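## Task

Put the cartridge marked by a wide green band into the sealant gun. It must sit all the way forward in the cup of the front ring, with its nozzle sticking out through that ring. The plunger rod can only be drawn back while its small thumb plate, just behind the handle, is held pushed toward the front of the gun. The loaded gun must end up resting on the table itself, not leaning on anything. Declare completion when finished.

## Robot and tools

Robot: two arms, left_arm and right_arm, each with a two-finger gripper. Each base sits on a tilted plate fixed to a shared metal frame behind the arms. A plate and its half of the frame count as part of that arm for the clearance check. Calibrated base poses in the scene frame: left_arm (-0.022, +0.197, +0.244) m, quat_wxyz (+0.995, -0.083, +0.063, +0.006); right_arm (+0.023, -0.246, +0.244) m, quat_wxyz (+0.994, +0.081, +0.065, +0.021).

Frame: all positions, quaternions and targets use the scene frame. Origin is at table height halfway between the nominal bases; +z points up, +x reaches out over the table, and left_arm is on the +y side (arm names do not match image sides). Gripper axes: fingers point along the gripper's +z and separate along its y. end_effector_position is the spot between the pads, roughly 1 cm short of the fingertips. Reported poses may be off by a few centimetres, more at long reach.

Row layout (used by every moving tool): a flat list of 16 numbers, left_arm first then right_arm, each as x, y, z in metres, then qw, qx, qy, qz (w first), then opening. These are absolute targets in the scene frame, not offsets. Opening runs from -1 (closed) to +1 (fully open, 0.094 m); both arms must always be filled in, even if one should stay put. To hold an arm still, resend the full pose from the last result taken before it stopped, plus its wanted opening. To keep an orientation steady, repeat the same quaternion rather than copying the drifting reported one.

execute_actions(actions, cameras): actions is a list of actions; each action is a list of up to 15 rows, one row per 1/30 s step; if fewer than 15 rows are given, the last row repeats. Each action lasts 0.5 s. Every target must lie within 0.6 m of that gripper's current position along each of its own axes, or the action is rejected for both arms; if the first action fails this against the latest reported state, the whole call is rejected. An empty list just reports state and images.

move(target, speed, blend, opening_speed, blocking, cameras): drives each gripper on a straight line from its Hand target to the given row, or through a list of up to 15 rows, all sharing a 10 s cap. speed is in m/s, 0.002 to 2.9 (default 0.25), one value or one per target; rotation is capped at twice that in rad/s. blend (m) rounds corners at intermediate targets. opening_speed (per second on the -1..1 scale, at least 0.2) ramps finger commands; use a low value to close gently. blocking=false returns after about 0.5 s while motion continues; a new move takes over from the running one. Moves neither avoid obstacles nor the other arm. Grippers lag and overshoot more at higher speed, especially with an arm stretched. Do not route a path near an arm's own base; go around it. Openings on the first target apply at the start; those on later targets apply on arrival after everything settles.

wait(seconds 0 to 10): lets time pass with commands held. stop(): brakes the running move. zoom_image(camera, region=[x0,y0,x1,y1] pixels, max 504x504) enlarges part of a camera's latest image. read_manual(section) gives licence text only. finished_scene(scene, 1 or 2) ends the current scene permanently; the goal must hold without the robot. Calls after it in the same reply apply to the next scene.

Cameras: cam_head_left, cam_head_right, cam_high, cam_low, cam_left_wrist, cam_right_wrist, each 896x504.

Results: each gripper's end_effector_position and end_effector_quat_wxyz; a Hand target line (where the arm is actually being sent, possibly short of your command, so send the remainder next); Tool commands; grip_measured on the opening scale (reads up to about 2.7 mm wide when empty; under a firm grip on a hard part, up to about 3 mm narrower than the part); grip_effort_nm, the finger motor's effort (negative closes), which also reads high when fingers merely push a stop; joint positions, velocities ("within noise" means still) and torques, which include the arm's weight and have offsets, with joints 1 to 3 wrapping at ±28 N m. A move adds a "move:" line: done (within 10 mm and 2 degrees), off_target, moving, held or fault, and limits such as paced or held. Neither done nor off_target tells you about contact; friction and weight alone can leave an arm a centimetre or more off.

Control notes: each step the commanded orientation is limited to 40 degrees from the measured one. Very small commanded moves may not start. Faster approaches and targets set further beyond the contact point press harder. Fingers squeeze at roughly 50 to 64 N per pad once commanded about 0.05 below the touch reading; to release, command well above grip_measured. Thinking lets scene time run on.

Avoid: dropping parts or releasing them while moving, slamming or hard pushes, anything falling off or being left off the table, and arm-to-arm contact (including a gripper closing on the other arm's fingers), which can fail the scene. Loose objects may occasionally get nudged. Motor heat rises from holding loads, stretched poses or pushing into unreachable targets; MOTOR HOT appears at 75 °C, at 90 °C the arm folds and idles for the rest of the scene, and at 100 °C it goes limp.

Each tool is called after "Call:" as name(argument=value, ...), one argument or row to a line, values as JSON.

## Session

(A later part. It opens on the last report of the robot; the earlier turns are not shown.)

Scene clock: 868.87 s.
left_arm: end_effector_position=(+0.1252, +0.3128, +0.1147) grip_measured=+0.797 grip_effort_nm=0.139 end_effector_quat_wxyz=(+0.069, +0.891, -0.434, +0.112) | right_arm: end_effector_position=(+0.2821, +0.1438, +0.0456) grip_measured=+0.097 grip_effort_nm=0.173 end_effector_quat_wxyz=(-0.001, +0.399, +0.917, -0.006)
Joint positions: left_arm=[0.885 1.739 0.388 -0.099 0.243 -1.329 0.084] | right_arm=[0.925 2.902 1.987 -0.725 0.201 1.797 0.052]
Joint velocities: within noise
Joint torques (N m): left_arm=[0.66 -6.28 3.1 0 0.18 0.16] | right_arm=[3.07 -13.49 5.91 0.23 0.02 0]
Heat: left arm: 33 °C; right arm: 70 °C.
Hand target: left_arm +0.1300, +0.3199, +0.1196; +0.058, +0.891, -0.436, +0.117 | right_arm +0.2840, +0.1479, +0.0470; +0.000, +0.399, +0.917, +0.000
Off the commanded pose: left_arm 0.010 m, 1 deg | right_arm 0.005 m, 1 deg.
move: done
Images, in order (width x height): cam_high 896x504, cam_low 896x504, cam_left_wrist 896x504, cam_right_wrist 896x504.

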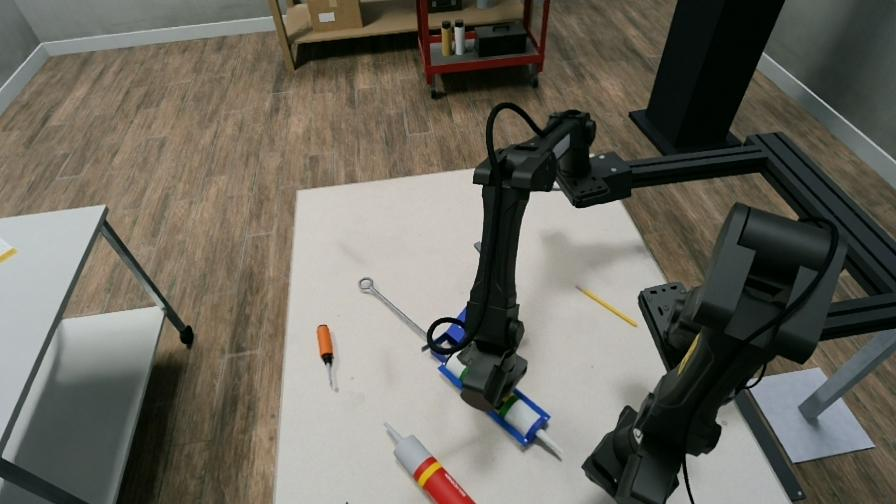

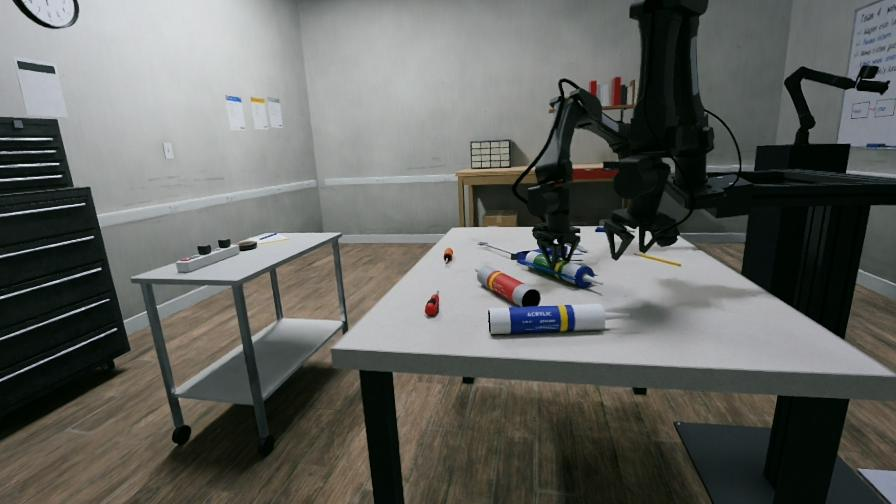

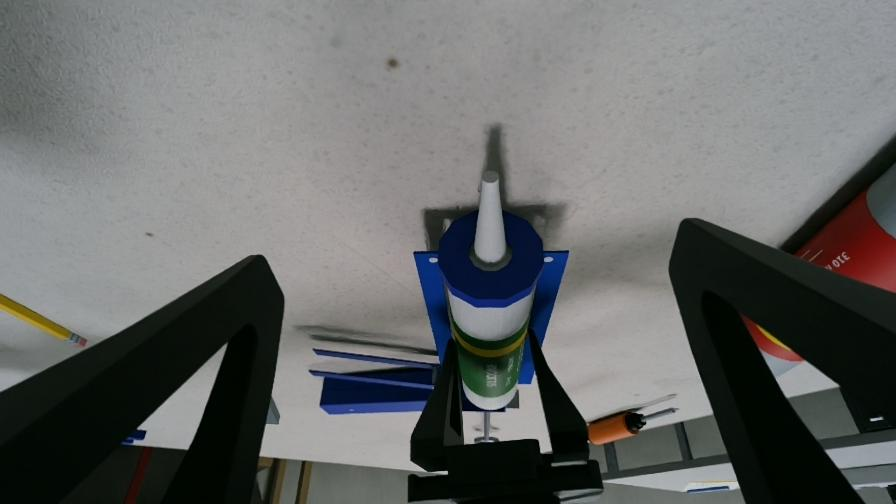

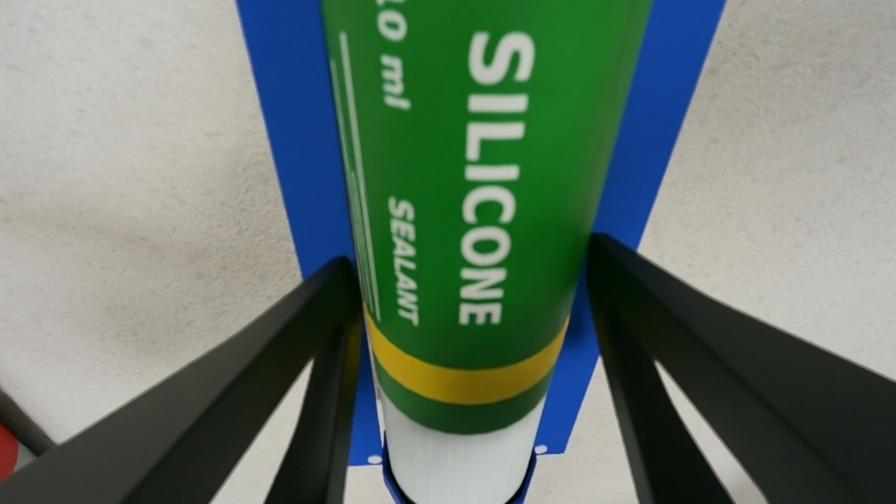

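Call:
move(
  target=[
    [0.13,0.32,0.12,0.0585,0.8905,-0.4355,0.117,0.8,0.2840,0.1480,0.057,0,0.3987,0.9171,0,0.5],
    [0.13,0.32,0.12,0.0585,0.8905,-0.4355,0.117,0.8,0.28,0.13,0.160,0.0,0.4107,0.9118,0,0.5],
    [0.13,0.32,0.12,0.0585,0.8905,-0.4355,0.117,0.8,0.25,0.15,0.25,0.342,0,0.9397,0,0.5],
  ],
  speed=[0.06,0.15,0.25],
  cameras=["cam_left_wrist","cam_right_wrist","cam_low"],
)

Call:
zoom_image(
  camera="cam_left_wrist",
  region=[400, 160, 580, 440],
)

Call:
zoom_image(
  camera="cam_low",
  region=[500, 210, 620, 300],
)

Scene clock: 878.87 s.
left_arm: end_effector_position=(+0.1252, +0.3128, +0.1147) grip_measured=+0.797 grip_effort_nm=0.139 end_effector_quat_wxyz=(+0.069, +0.891, -0.434, +0.112) | right_arm: end_effector_position=(+0.2460, +0.1423, +0.2267) grip_measured=+0.497 grip_effort_nm=0.173 end_effector_quat_wxyz=(+0.320, -0.009, +0.947, -0.025)
Joint positions: left_arm=[0.885 1.739 0.388 -0.099 0.243 -1.329 0.084] | right_arm=[1.284 2.42 1.552 -0.68 0.809 1.244 0.07]
Joint velocities: within noise
Joint torques (N m): left_arm=[0.58 -6.24 3.12 -0.03 0.17 0.14] | right_arm=[3.38 -15.5 5.45 0.69 0.58 -0.02]
Heat: left arm: 33 °C; right arm: 71 °C.
Hand target: left_arm +0.1300, +0.3199, +0.1196; +0.058, +0.891, -0.436, +0.117 | right_arm +0.2497, +0.1495, +0.2497; +0.341, +0.001, +0.940, -0.001
Off the commanded pose: left_arm 0.010 m, 1 deg | right_arm 0.025 m, 4 deg.
move: off_target (right_arm)
Images, in order (width x height): cam_low 896x504, cam_left_wrist 896x504, cam_right_wrist 896x504.

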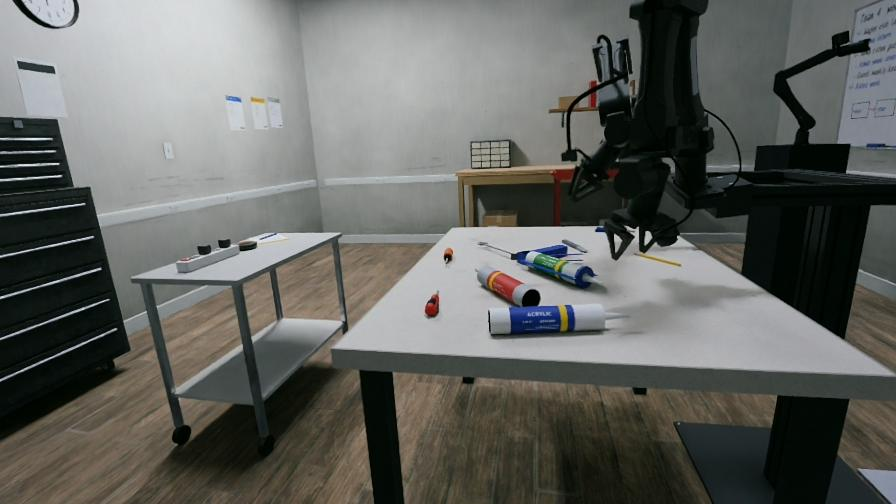

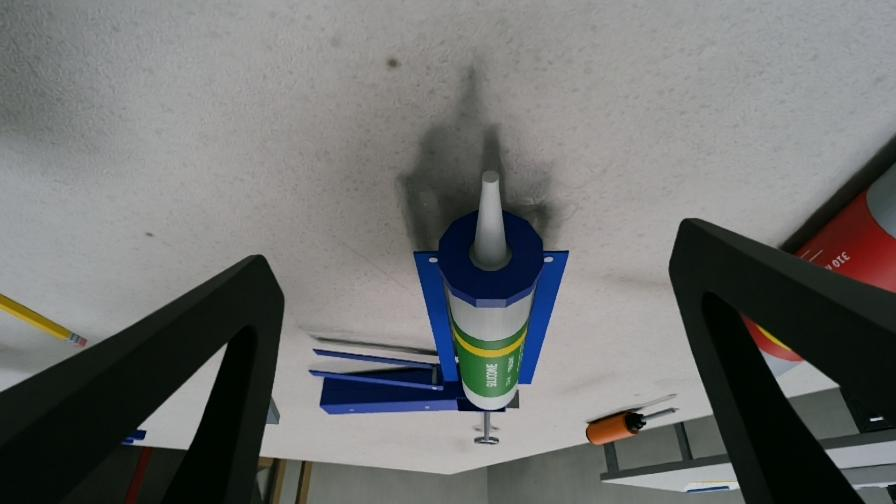

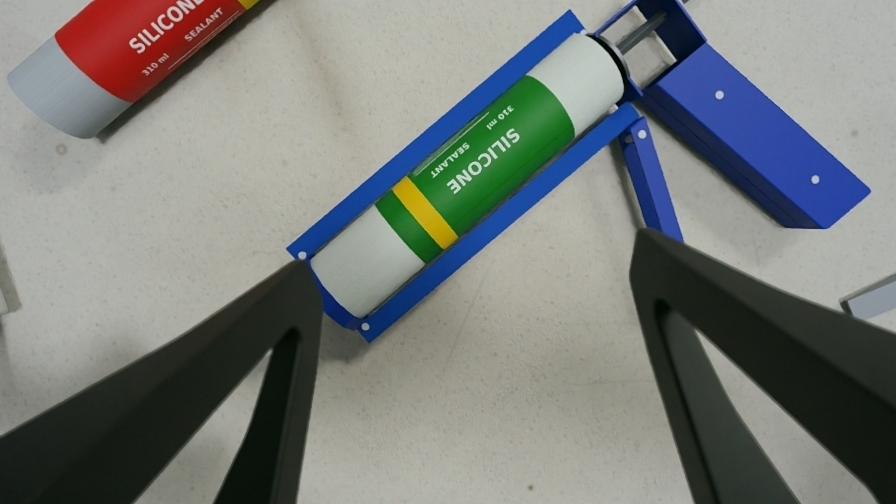

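Scaled by 1.800 from the camera's 896x504 image, which has a finer 1280x720 frame.

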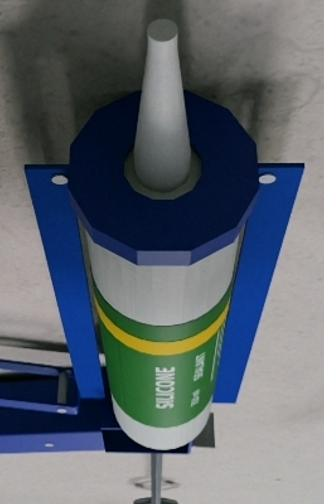

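Scaled by 4.200 from the camera's 896x504 image, which has a finer 1280x720 frame.

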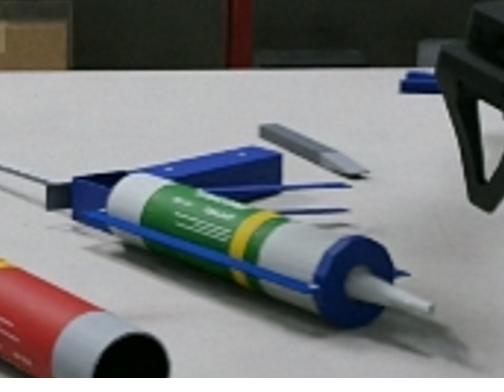

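Call:
zoom_image(
  camera="cam_right_wrist",
  region=[270, 200, 450, 360],
)

Call:
zoom_image(
  camera="cam_right_wrist",
  region=[520, 0, 700, 160],
)

Call:
move(
  target=[0.13,0.32,0.12,0.0585,0.8905,-0.4355,0.117,0.8,0.20,-0.16,0.20,0.0,0.4540,0.8910,0,0.1],
  speed=0.3,
  cameras=["cam_high"],
)

Call:
zoom_image(
  camera="cam_high",
  region=[420, 320, 580, 480],
)

Scaled by 2.800 from the camera's 896x504 image, which has a finer 1280x720 frame.

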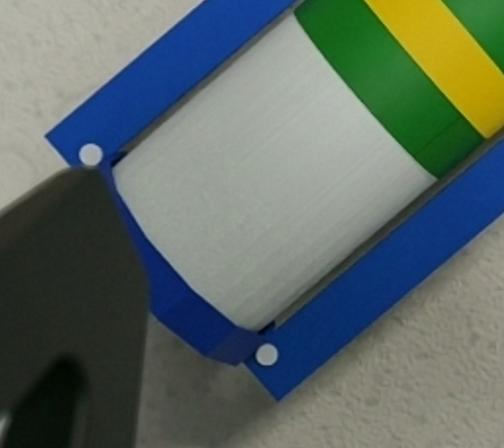

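Scaled by 2.800 from the camera's 896x504 image, which has a finer 1280x720 frame.

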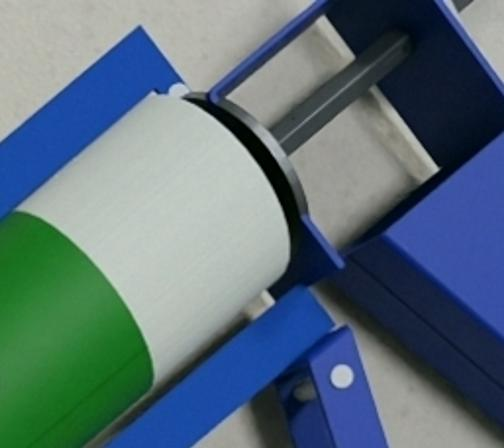

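Scene clock: 885.23 s.
left_arm: end_effector_position=(+0.1252, +0.3128, +0.1147) grip_measured=+0.797 grip_effort_nm=0.139 end_effector_quat_wxyz=(+0.069, +0.891, -0.434, +0.112) | right_arm: end_effector_position=(+0.1963, -0.1607, +0.1980) grip_measured=+0.103 grip_effort_nm=-0.129 end_effector_quat_wxyz=(-0.004, +0.449, +0.893, -0.011)
Joint positions: left_arm=[0.885 1.739 0.388 -0.099 0.243 -1.329 0.084] | right_arm=[0.558 1.53 0.535 -0.579 0.21 1.535 0.052]
Joint velocities: within noise
Joint torques (N m): left_arm=[0.69 -6.13 3.14 -0.07 0.19 0.11] | right_arm=[0.34 -5.7 4.3 0.3 0.03 0.03]
Heat: left arm: 33 °C; right arm: 70 °C.
Hand target: left_arm +0.1300, +0.3199, +0.1196; +0.058, +0.891, -0.436, +0.117 | right_arm +0.2000, -0.1600, +0.2000; +0.000, +0.454, +0.891, +0.000
Off the commanded pose: left_arm 0.010 m, 1 deg | right_arm 0.004 m, 1 deg.
move: done
Images, in order (width x height): cam_high 896x504.

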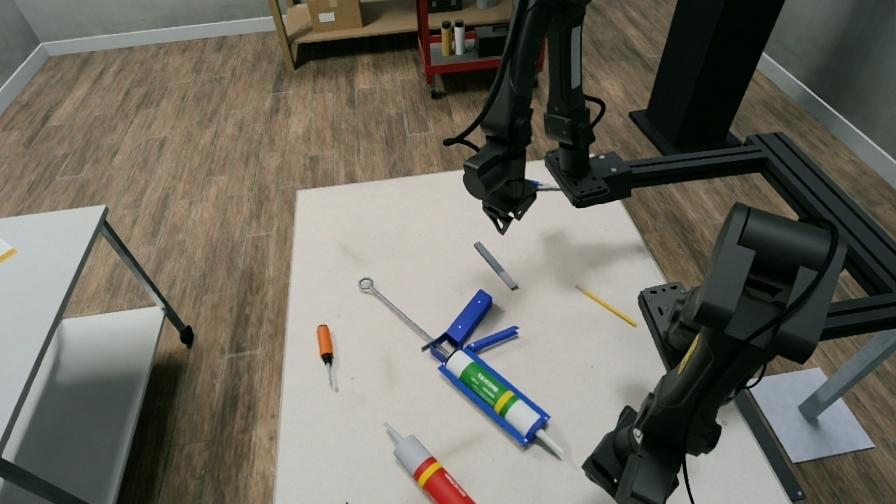

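Scaled by 3.150 from the camera's 896x504 image, which has a finer 1280x720 frame.

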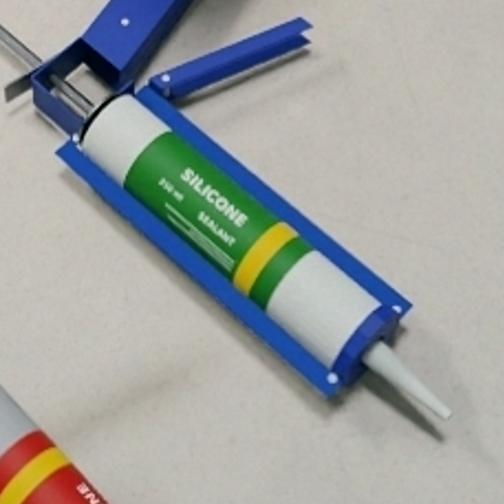

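Call:
move(
  target=[
    [0.12,0.31,0.20,0.342,0,0.9397,0,0.8,0.20,-0.16,0.20,0.0,0.4540,0.8910,0,0.1],
    [0.195,0.215,0.12,0.342,0,0.9397,0,0.8,0.20,-0.16,0.20,0.0,0.4540,0.8910,0,0.1],
  ],
  speed=0.2,
  cameras=["cam_left_wrist","cam_high"],
)

Scene clock: 909.13 s.
left_arm: end_effector_position=(+0.1981, +0.2178, +0.1192) grip_measured=+0.797 grip_effort_nm=0.134 end_effector_quat_wxyz=(+0.267, +0.010, +0.963, -0.021) | right_arm: end_effector_position=(+0.1962, -0.1605, +0.1980) grip_measured=+0.103 grip_effort_nm=-0.129 end_effector_quat_wxyz=(-0.005, +0.449, +0.894, -0.011)
Joint positions: left_arm=[0.162 2.119 0.003 1.219 0.016 0.238 0.084] | right_arm=[0.558 1.53 0.535 -0.579 0.209 1.534 0.052]
Joint velocities: within noise
Joint torques (N m): left_arm=[-2.02 -2.56 -2.39 1.33 0.03 -0.11] | right_arm=[0.39 -5.72 4.27 0.31 0.01 0.01]
Heat: left arm: 32 °C; right arm: 64 °C.
Hand target: left_arm +0.1960, +0.2152, +0.1196; +0.268, +0.009, +0.963, -0.023 | right_arm +0.2000, -0.1600, +0.2000; +0.000, +0.454, +0.891, +0.000
Off the commanded pose: left_arm 0.004 m, 9 deg | right_arm 0.004 m, 2 deg.
joint sent to its limit (left arm) — joint 3 (elbow), lower limit, where the elbow is as bent as it goes. The joint targets are off in orientation, not in position.
move: off_target (left_arm)
Images, in order (width x height): cam_high 896x504, cam_left_wrist 896x504.

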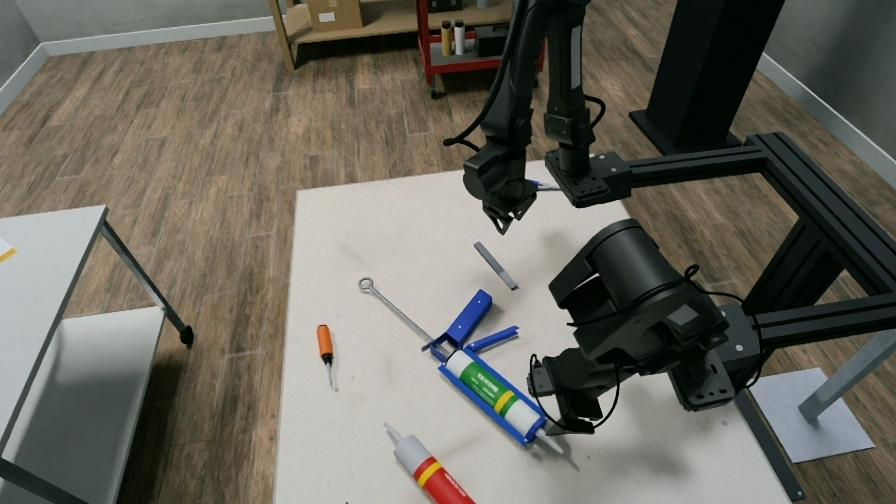

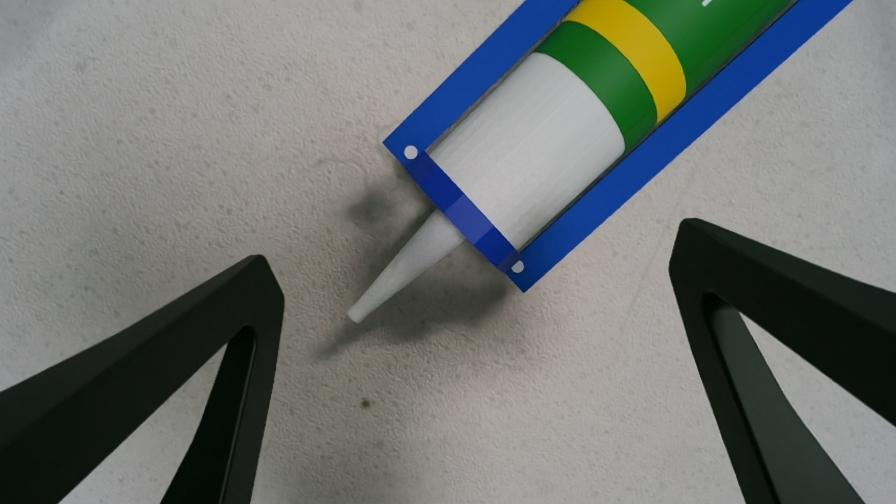

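Call:
zoom_image(
  camera="cam_left_wrist",
  region=[330, 120, 560, 350],
)

Scaled by 2.191 from the camera's 896x504 image, which has a finer 1280x720 frame.

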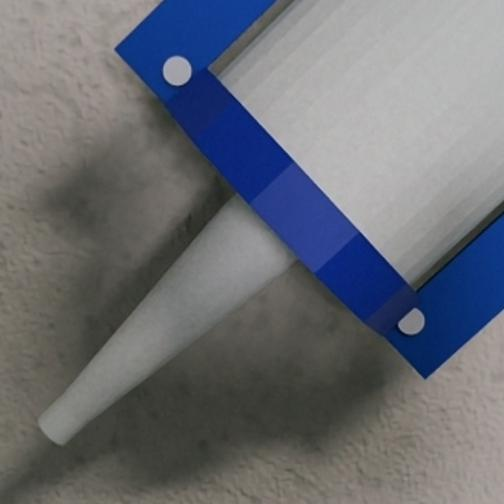

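Call:
move(
  target=[
    [0.13,0.32,0.12,0.105,0.861,-0.475,0.148,0.8,0.20,-0.16,0.20,0.0,0.4540,0.8910,0,0.1],
    [0.1735,0.3284,0.0925,0.105,0.861,-0.475,0.148,0.8,0.20,-0.16,0.20,0.0,0.4540,0.8910,0,0.1],
  ],
  speed=0.2,
  cameras=["cam_left_wrist"],
)

Call:
zoom_image(
  camera="cam_left_wrist",
  region=[350, 150, 650, 400],
)

Scene clock: 930.43 s.
left_arm: end_effector_position=(+0.1700, +0.3281, +0.0961) grip_measured=+0.797 grip_effort_nm=0.125 end_effector_quat_wxyz=(+0.105, +0.860, -0.478, +0.145) | right_arm: end_effector_position=(+0.1962, -0.1605, +0.1980) grip_measured=+0.103 grip_effort_nm=-0.129 end_effector_quat_wxyz=(-0.005, +0.449, +0.894, -0.011)
Joint positions: left_arm=[0.832 1.955 0.633 -0.19 0.314 -1.26 0.084] | right_arm=[0.558 1.53 0.535 -0.579 0.209 1.534 0.052]
Joint velocities: within noise
Joint torques (N m): left_arm=[-0.7 -4.51 2.61 0.16 0.19 -0.11] | right_arm=[0.35 -5.65 4.31 0.31 0 -0.02]
Heat: left arm: 32 °C; right arm: 62 °C.
Hand target: left_arm +0.1733, +0.3283, +0.0926; +0.105, +0.861, -0.475, +0.148 | right_arm +0.2000, -0.1600, +0.2000; +0.000, +0.454, +0.891, +0.000
Off the commanded pose: left_arm 0.005 m, 0 deg | right_arm 0.004 m, 2 deg.
move: done
Images, in order (width x height): cam_left_wrist 896x504.

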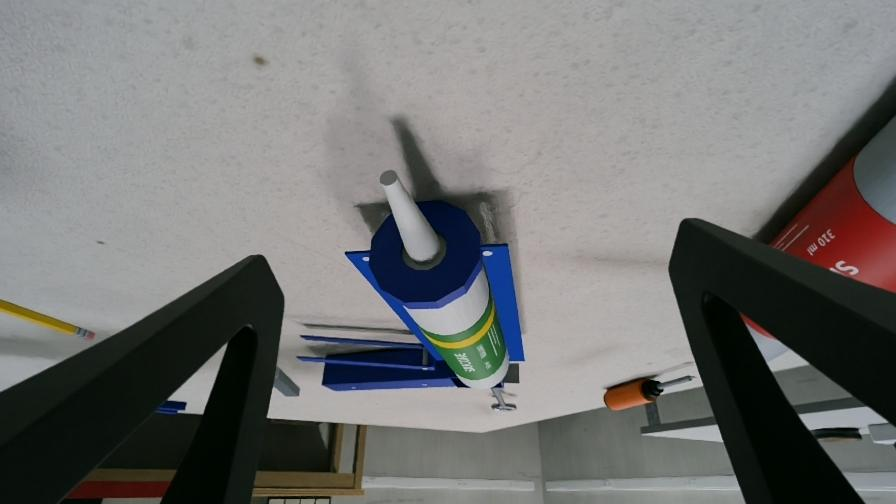

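Scaled by 1.680 from the camera's 896x504 image, which has a finer 1280x720 frame.

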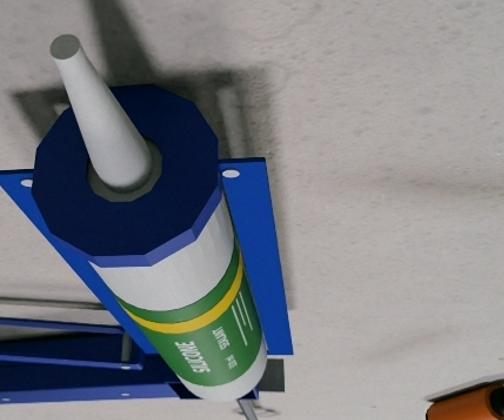

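Call:
zoom_image(
  camera="cam_left_wrist",
  region=[365, 190, 495, 320],
)

Scaled by 3.877 from the camera's 896x504 image, which has a finer 1280x720 frame.

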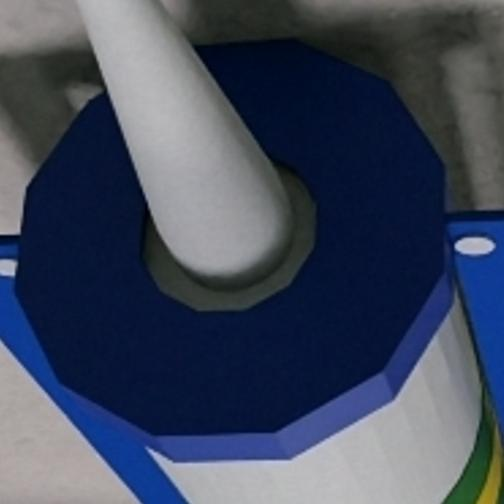

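Call:
move(
  target=[
    [0.12,0.36,0.14,0.105,0.861,-0.475,0.148,0.8,0.40,-0.24,0.16,0.1736,0,0.9848,0,0.1],
  ],
  speed=0.25,
  cameras=["cam_right_wrist","cam_high"],
)

Scene clock: 951.37 s.
left_arm: end_effector_position=(+0.1163, +0.3519, +0.1314) grip_measured=+0.797 grip_effort_nm=0.139 end_effector_quat_wxyz=(+0.119, +0.862, -0.472, +0.144) | right_arm: end_effector_position=(+0.3858, -0.2395, +0.1575) grip_measured=+0.103 grip_effort_nm=-0.125 end_effector_quat_wxyz=(+0.155, -0.004, +0.988, -0.005)
Joint positions: left_arm=[1.08 1.808 0.633 -0.446 0.316 -1.006 0.084] | right_arm=[0.036 1.862 0.792 -0.063 0.19 0.003 0.052]
Joint velocities: within noise
Joint torques (N m): left_arm=[1.02 -8.09 3.63 -0.37 0.19 0.17] | right_arm=[0.75 -6.9 6.27 1.18 -0.09 -0.03]
Heat: left arm: 33 °C; right arm: 61 °C.
Hand target: left_arm +0.1200, +0.3598, +0.1395; +0.105, +0.861, -0.475, +0.148 | right_arm +0.3995, -0.2402, +0.1605; +0.173, +0.000, +0.985, +0.000
Off the commanded pose: left_arm 0.012 m, 2 deg | right_arm 0.014 m, 2 deg.
move: off_target (left_arm, right_arm)
Images, in order (width x height): cam_high 896x504, cam_right_wrist 896x504.

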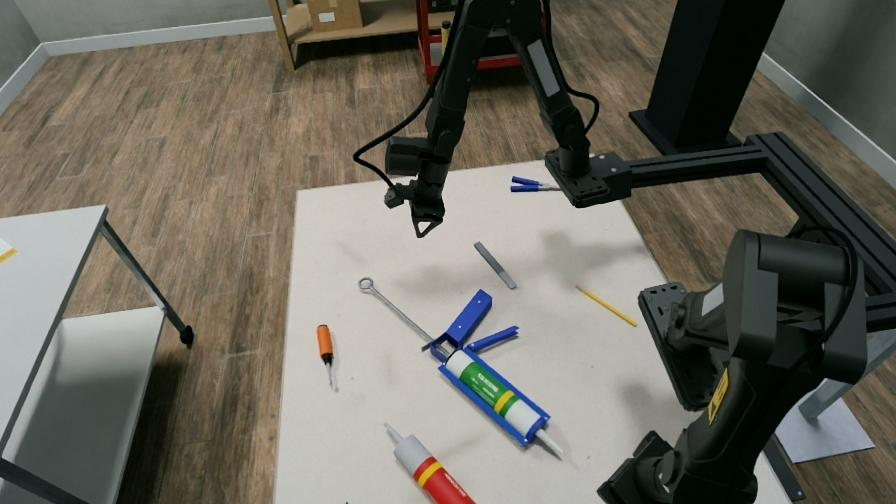

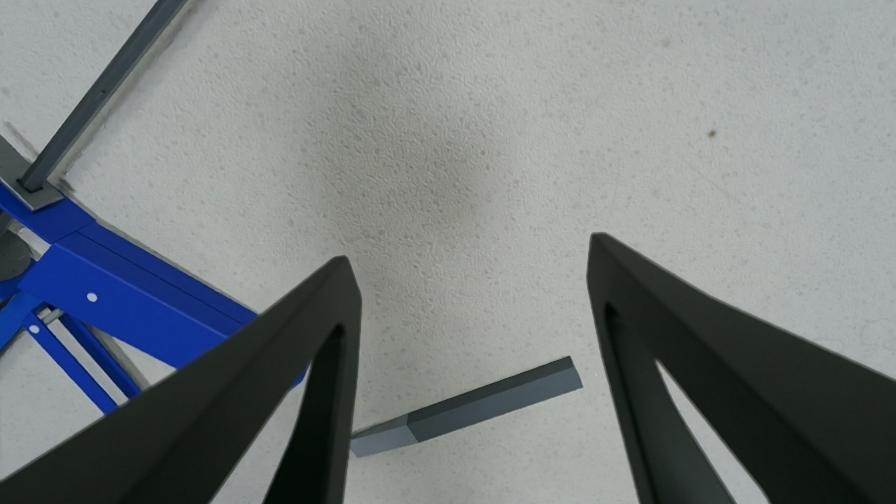

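Call:
move(
  target=[
    [0.12,0.36,0.14,0.105,0.861,-0.475,0.148,0.8,0.515,-0.21,0.12,-0.1635,0.5055,0.8412,0.0983,0.1],
  ],
  speed=0.25,
  cameras=["cam_right_wrist","cam_high"],
)

Scene clock: 964.20 s.
left_arm: end_effector_position=(+0.1161, +0.3516, +0.1315) grip_measured=+0.797 grip_effort_nm=0.134 end_effector_quat_wxyz=(+0.120, +0.861, -0.472, +0.144) | right_arm: end_effector_position=(+0.5162, -0.2092, +0.1216) grip_measured=+0.103 grip_effort_nm=-0.125 end_effector_quat_wxyz=(-0.153, +0.499, +0.847, +0.098)
Joint positions: left_arm=[1.08 1.808 0.633 -0.447 0.316 -1.006 0.084] | right_arm=[-0.059 2.752 2.382 -1.238 -0.165 1.037 0.052]
Joint velocities: within noise
Joint torques (N m): left_arm=[1.07 -8.13 3.7 -0.36 0.2 0.14] | right_arm=[1.83 -12.64 8.18 -0.32 -0.26 0.12]
Heat: left arm: 35 °C; right arm: 62 °C.
Hand target: left_arm +0.1200, +0.3598, +0.1396; +0.105, +0.861, -0.475, +0.148 | right_arm +0.5150, -0.2100, +0.1201; -0.162, +0.506, +0.841, +0.099
Off the commanded pose: left_arm 0.013 m, 2 deg | right_arm 0.002 m, 2 deg.
move: off_target (left_arm)
Images, in order (width x height): cam_high 896x504, cam_right_wrist 896x504.

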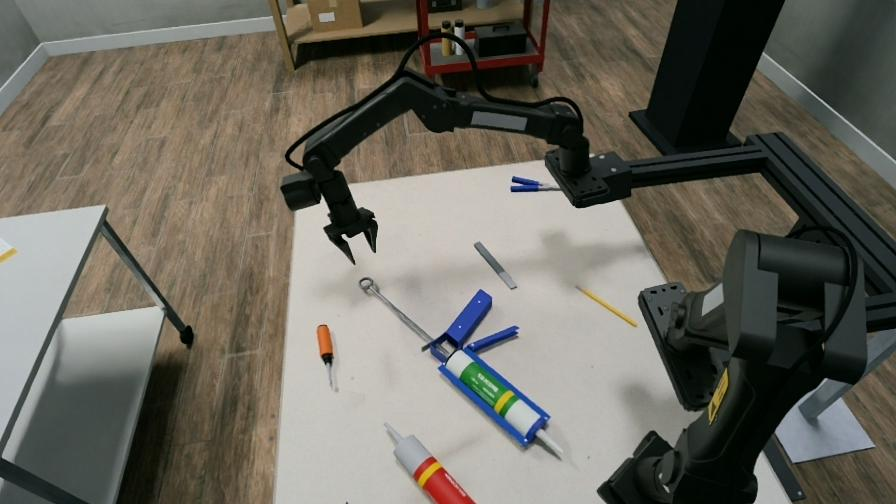

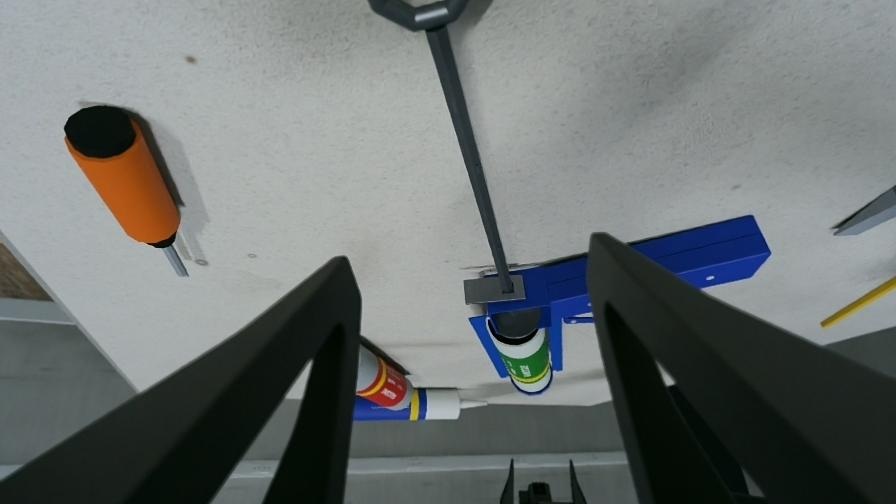

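Call:
move(
  target=[
    [0.12,0.36,0.14,0.105,0.861,-0.475,0.148,0.0,0.528,-0.213,0.08,-0.1707,0.438,0.8785,0.0851,0.1],
  ],
  speed=0.15,
  cameras=["cam_right_wrist"],
)

Scene clock: 975.60 s.
left_arm: end_effector_position=(+0.1161, +0.3515, +0.1315) grip_measured=+0.003 grip_effort_nm=-0.139 end_effector_quat_wxyz=(+0.120, +0.861, -0.472, +0.144) | right_arm: end_effector_position=(+0.5305, -0.2084, +0.0825) grip_measured=+0.103 grip_effort_nm=-0.125 end_effector_quat_wxyz=(-0.146, +0.441, +0.879, +0.102)
Joint positions: left_arm=[1.08 1.808 0.633 -0.448 0.316 -1.006 0.047] | right_arm=[-0.064 3.05 2.84 -1.403 -0.155 0.897 0.052]
Joint velocities: within noise
Joint torques (N m): left_arm=[1.07 -8.06 3.63 -0.34 0.21 0.15] | right_arm=[2 -13.14 8.38 -0.37 -0.05 -0.02]
Heat: left arm: 37 °C; right arm: 66 °C.
Hand target: left_arm +0.1200, +0.3598, +0.1396; +0.105, +0.861, -0.475, +0.148 | right_arm +0.5275, -0.2130, +0.0802; -0.150, +0.442, +0.879, +0.095
Off the commanded pose: left_arm 0.013 m, 2 deg | right_arm 0.006 m, 3 deg.
elbow stopped short (right arm): the move would have taken joint 3 (elbow) straighter than the controller allows.
move: off_target (left_arm, right_arm)
Images, in order (width x height): cam_right_wrist 896x504.

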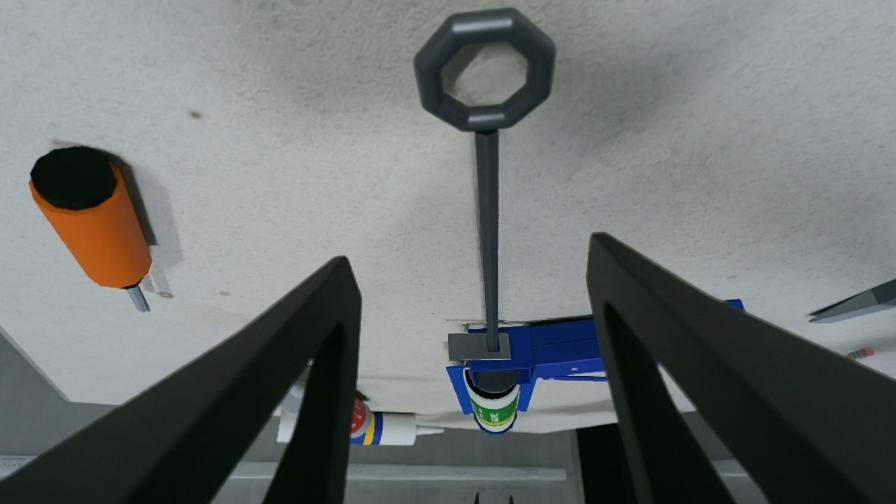

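Call:
move(
  target=[
    [0.12,0.36,0.14,0.105,0.861,-0.475,0.148,0.0,0.45,-0.18,0.16,0,0.0,1.0,0,0.9],
    [0.12,0.36,0.14,0.105,0.861,-0.475,0.148,0.0,0.345,-0.07,0.13,0,-0.4187,0.9081,0,0.9],
  ],
  speed=0.25,
  cameras=["cam_right_wrist","cam_high"],
)

Scene clock: 987.93 s.
left_arm: end_effector_position=(+0.1160, +0.3514, +0.1315) grip_measured=+0.003 grip_effort_nm=-0.139 end_effector_quat_wxyz=(+0.120, +0.861, -0.472, +0.144) | right_arm: end_effector_position=(+0.3366, -0.0761, +0.1217) grip_measured=+0.897 grip_effort_nm=0.168 end_effector_quat_wxyz=(-0.024, -0.415, +0.910, +0.002)
Joint positions: left_arm=[1.08 1.808 0.633 -0.448 0.316 -1.006 0.047] | right_arm=[0.483 2.262 1.221 -0.541 0.196 -0.325 0.089]
Joint velocities: within noise
Joint torques (N m): left_arm=[0.95 -8.17 3.69 -0.36 0.17 0.13] | right_arm=[3.36 -12.23 3.95 0.46 0.08 -0.05]
Heat: left arm: 37 °C; right arm: 71 °C.
Hand target: left_arm +0.1200, +0.3598, +0.1396; +0.105, +0.861, -0.475, +0.148 | right_arm +0.3447, -0.0700, +0.1301; +0.000, -0.419, +0.908, +0.000
Off the commanded pose: left_arm 0.013 m, 2 deg | right_arm 0.013 m, 3 deg.
move: off_target (left_arm, right_arm)
Images, in order (width x height): cam_high 896x504, cam_right_wrist 896x504.

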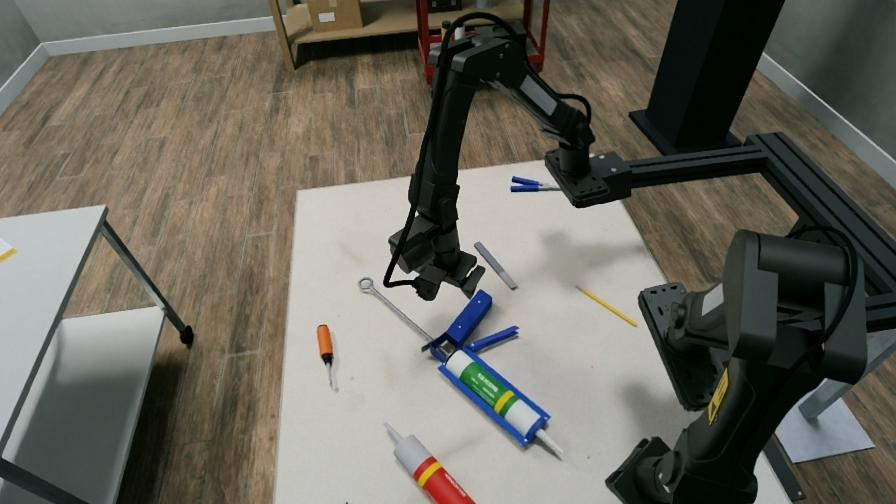

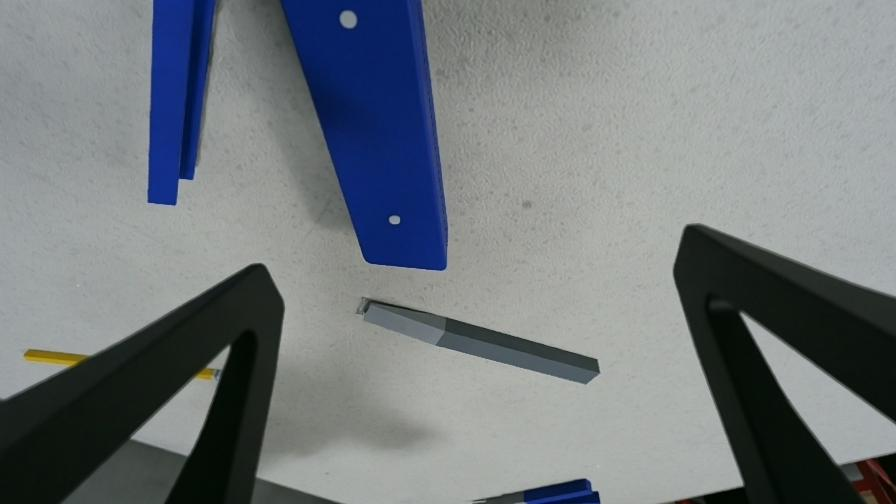

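Call:
move(
  target=[
    [0.12,0.36,0.14,0.105,0.861,-0.475,0.148,0.0,0.323,-0.053,0.10,0,-0.541,0.841,0,0.9],
    [0.12,0.36,0.14,0.105,0.861,-0.475,0.148,0.0,0.323,-0.053,0.055,0,-0.541,0.841,0,0.9],
  ],
  speed=[0.15,0.08],
  cameras=["cam_right_wrist"],
)

Scene clock: 996.30 s.
left_arm: end_effector_position=(+0.1160, +0.3514, +0.1315) grip_measured=+0.003 grip_effort_nm=-0.139 end_effector_quat_wxyz=(+0.120, +0.861, -0.472, +0.144) | right_arm: end_effector_position=(+0.3127, -0.0557, +0.0574) grip_measured=+0.897 grip_effort_nm=0.173 end_effector_quat_wxyz=(-0.014, -0.544, +0.839, +0.003)
Joint positions: left_arm=[1.08 1.808 0.633 -0.448 0.316 -1.006 0.047] | right_arm=[0.53 2.446 1.174 -0.302 0.2 -0.576 0.089]
Joint velocities: within noise
Joint torques (N m): left_arm=[1.09 -8.1 3.75 -0.37 0.17 0.19] | right_arm=[1.66 -9.22 4.71 0.43 0.08 -0.03]
Heat: left arm: 37 °C; right arm: 68 °C.
Hand target: left_arm +0.1200, +0.3598, +0.1395; +0.105, +0.861, -0.475, +0.148 | right_arm +0.3229, -0.0532, +0.0554; +0.000, -0.541, +0.841, +0.000
Off the commanded pose: left_arm 0.013 m, 2 deg | right_arm 0.011 m, 2 deg.
move: off_target (left_arm, right_arm)
Images, in order (width x height): cam_right_wrist 896x504.

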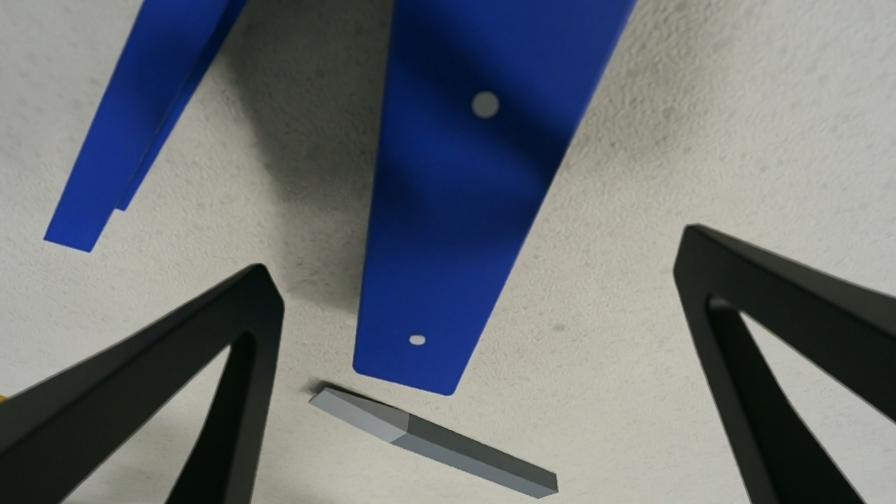

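Call:
move(
  target=[
    [0.12,0.36,0.14,0.105,0.861,-0.475,0.148,0.0,0.320,-0.0505,0.036,0,-0.4848,0.8746,0,0.9],
  ],
  speed=[0.08],
  cameras=["cam_right_wrist"],
)

Scene clock: 1004.13 s.
left_arm: end_effector_position=(+0.1160, +0.3514, +0.1315) grip_measured=+0.003 grip_effort_nm=-0.139 end_effector_quat_wxyz=(+0.120, +0.861, -0.472, +0.144) | right_arm: end_effector_position=(+0.3099, -0.0531, +0.0395) grip_measured=+0.897 grip_effort_nm=0.173 end_effector_quat_wxyz=(-0.014, -0.494, +0.869, +0.002)
Joint positions: left_arm=[1.08 1.808 0.633 -0.448 0.316 -1.005 0.047] | right_arm=[0.53 2.506 1.186 -0.253 0.2 -0.459 0.089]
Joint velocities: within noise
Joint torques (N m): left_arm=[1.02 -8.06 3.6 -0.34 0.2 0.17] | right_arm=[1.66 -9.09 4.53 0.44 0.06 0.11]
Heat: left arm: 38 °C; right arm: 66 °C.
Hand target: left_arm +0.1200, +0.3598, +0.1395; +0.105, +0.861, -0.475, +0.148 | right_arm +0.3198, -0.0507, +0.0364; +0.000, -0.485, +0.875, +0.000
Off the commanded pose: left_arm 0.013 m, 2 deg | right_arm 0.011 m, 2 deg.
move: off_target (left_arm, right_arm)
Images, in order (width x height): cam_right_wrist 896x504.

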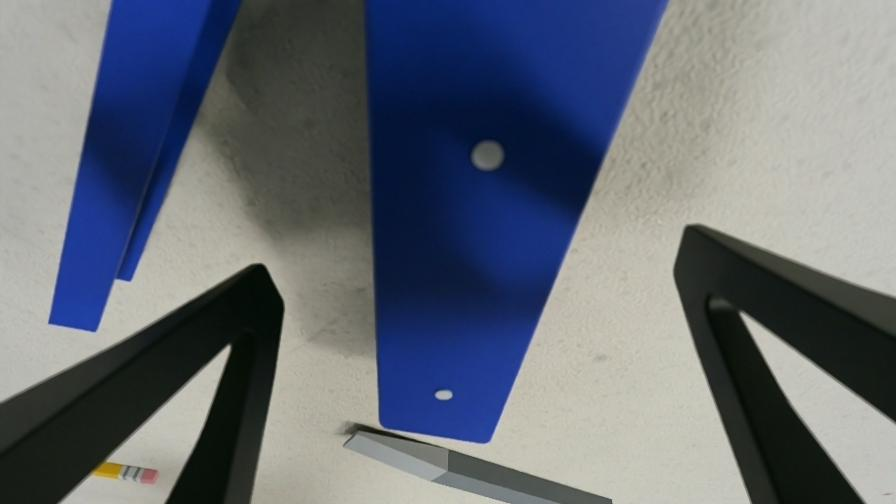

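Call:
move(
  target=[
    [0.12,0.36,0.14,0.105,0.861,-0.475,0.148,0.0,0.320,-0.0505,0.027,0,-0.4848,0.8746,0,0.9],
    [0.12,0.36,0.14,0.105,0.861,-0.475,0.148,0.0,0.320,-0.0505,0.027,0,-0.4848,0.8746,0,-0.35],
  ],
  speed=[0.06,0.06],
  cameras=["cam_right_wrist"],
)

Scene clock: 1010.13 s.
left_arm: end_effector_position=(+0.1160, +0.3513, +0.1315) grip_measured=+0.003 grip_effort_nm=-0.139 end_effector_quat_wxyz=(+0.120, +0.861, -0.472, +0.144) | right_arm: end_effector_position=(+0.3130, -0.0532, +0.0309) grip_measured=-0.155 grip_effort_nm=-0.984 end_effector_quat_wxyz=(-0.011, -0.484, +0.875, +0.002)
Joint positions: left_arm=[1.08 1.808 0.633 -0.448 0.316 -1.005 0.047] | right_arm=[0.521 2.535 1.202 -0.231 0.202 -0.445 0.04]
Joint velocities: within noise
Joint torques (N m): left_arm=[0.94 -8.02 3.56 -0.37 0.21 0.13] | right_arm=[2.07 -9.13 4.14 0.45 0.05 -0.1]
Heat: left arm: 38 °C; right arm: 66 °C.
Hand target: left_arm +0.1200, +0.3598, +0.1396; +0.105, +0.861, -0.475, +0.148 | right_arm +0.3199, -0.0505, +0.0273; +0.000, -0.485, +0.875, +0.000
Off the commanded pose: left_arm 0.013 m, 2 deg | right_arm 0.008 m, 1 deg.
move: off_target (left_arm)
Images, in order (width x height): cam_right_wrist 896x504.

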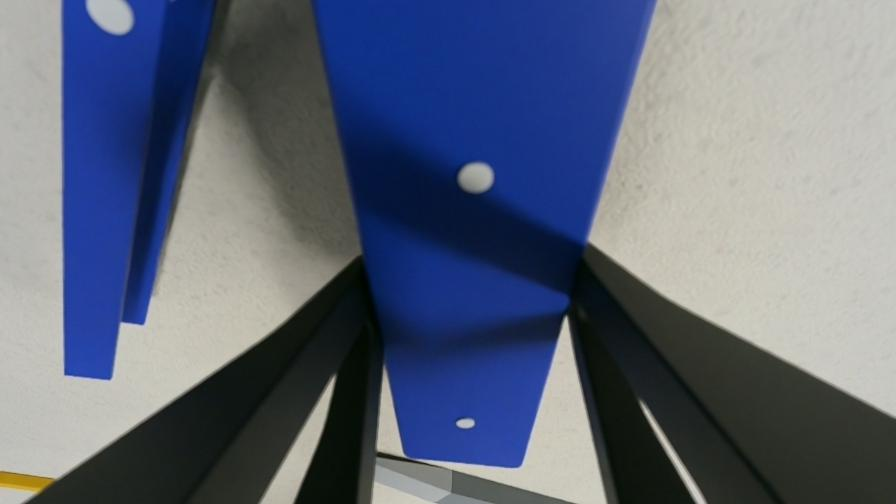

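Call:
move(
  target=[
    [0.185,0.244,0.10,0.0966,0.8737,-0.4356,0.1937,0.0,0.320,-0.0505,0.027,0,-0.4848,0.8746,0,-0.35],
  ],
  speed=[0.15],
  cameras=["cam_right_wrist","cam_left_wrist"],
)

Scene clock: 1021.43 s.
left_arm: end_effector_position=(+0.1877, +0.2483, +0.1032) grip_measured=+0.003 grip_effort_nm=-0.139 end_effector_quat_wxyz=(+0.092, +0.873, -0.436, +0.197) | right_arm: end_effector_position=(+0.3130, -0.0532, +0.0309) grip_measured=-0.156 grip_effort_nm=-1.004 end_effector_quat_wxyz=(-0.011, -0.484, +0.875, +0.002)
Joint positions: left_arm=[0.568 1.887 0.361 0.19 0.368 -1.634 0.047] | right_arm=[0.521 2.535 1.202 -0.231 0.202 -0.445 0.04]
Joint velocities: within noise
Joint torques (N m): left_arm=[-1.59 -3.19 0.38 0.5 0.13 -0.08] | right_arm=[2.07 -9.05 4.12 0.43 0.04 -0.11]
Heat: left arm: 37 °C; right arm: 65 °C.
Hand target: left_arm +0.1849, +0.2441, +0.1002; +0.097, +0.874, -0.436, +0.194 | right_arm +0.3199, -0.0505, +0.0273; +0.000, -0.485, +0.875, +0.000
Off the commanded pose: left_arm 0.006 m, 1 deg | right_arm 0.008 m, 1 deg.
move: done
Images, in order (width x height): cam_left_wrist 896x504, cam_right_wrist 896x504.

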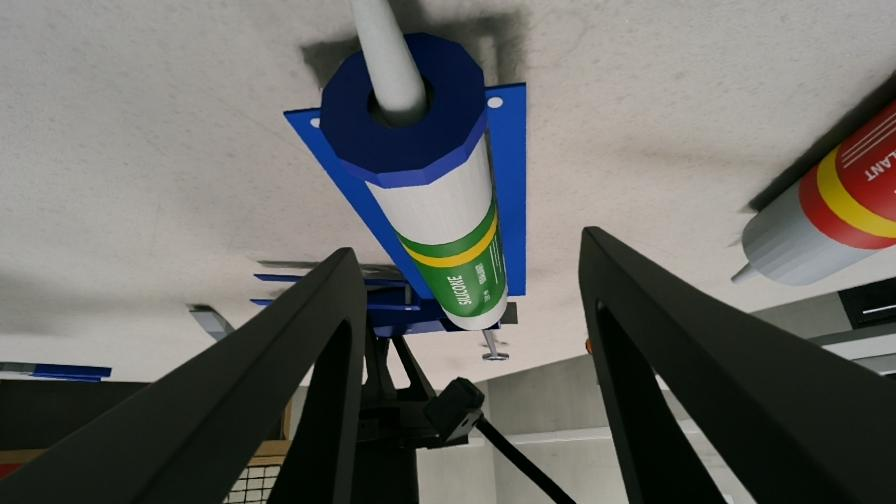

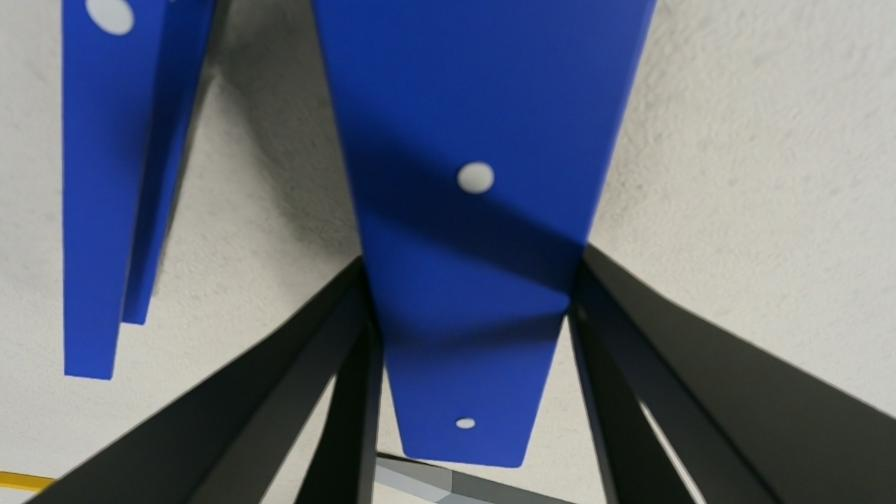

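Call:
zoom_image(
  camera="cam_left_wrist",
  region=[300, 0, 540, 220],
)

Scaled by 2.100 from the camera's 896x504 image, which has a finer 1280x720 frame.

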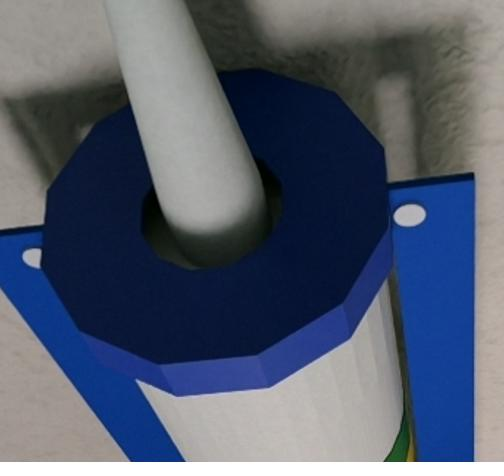

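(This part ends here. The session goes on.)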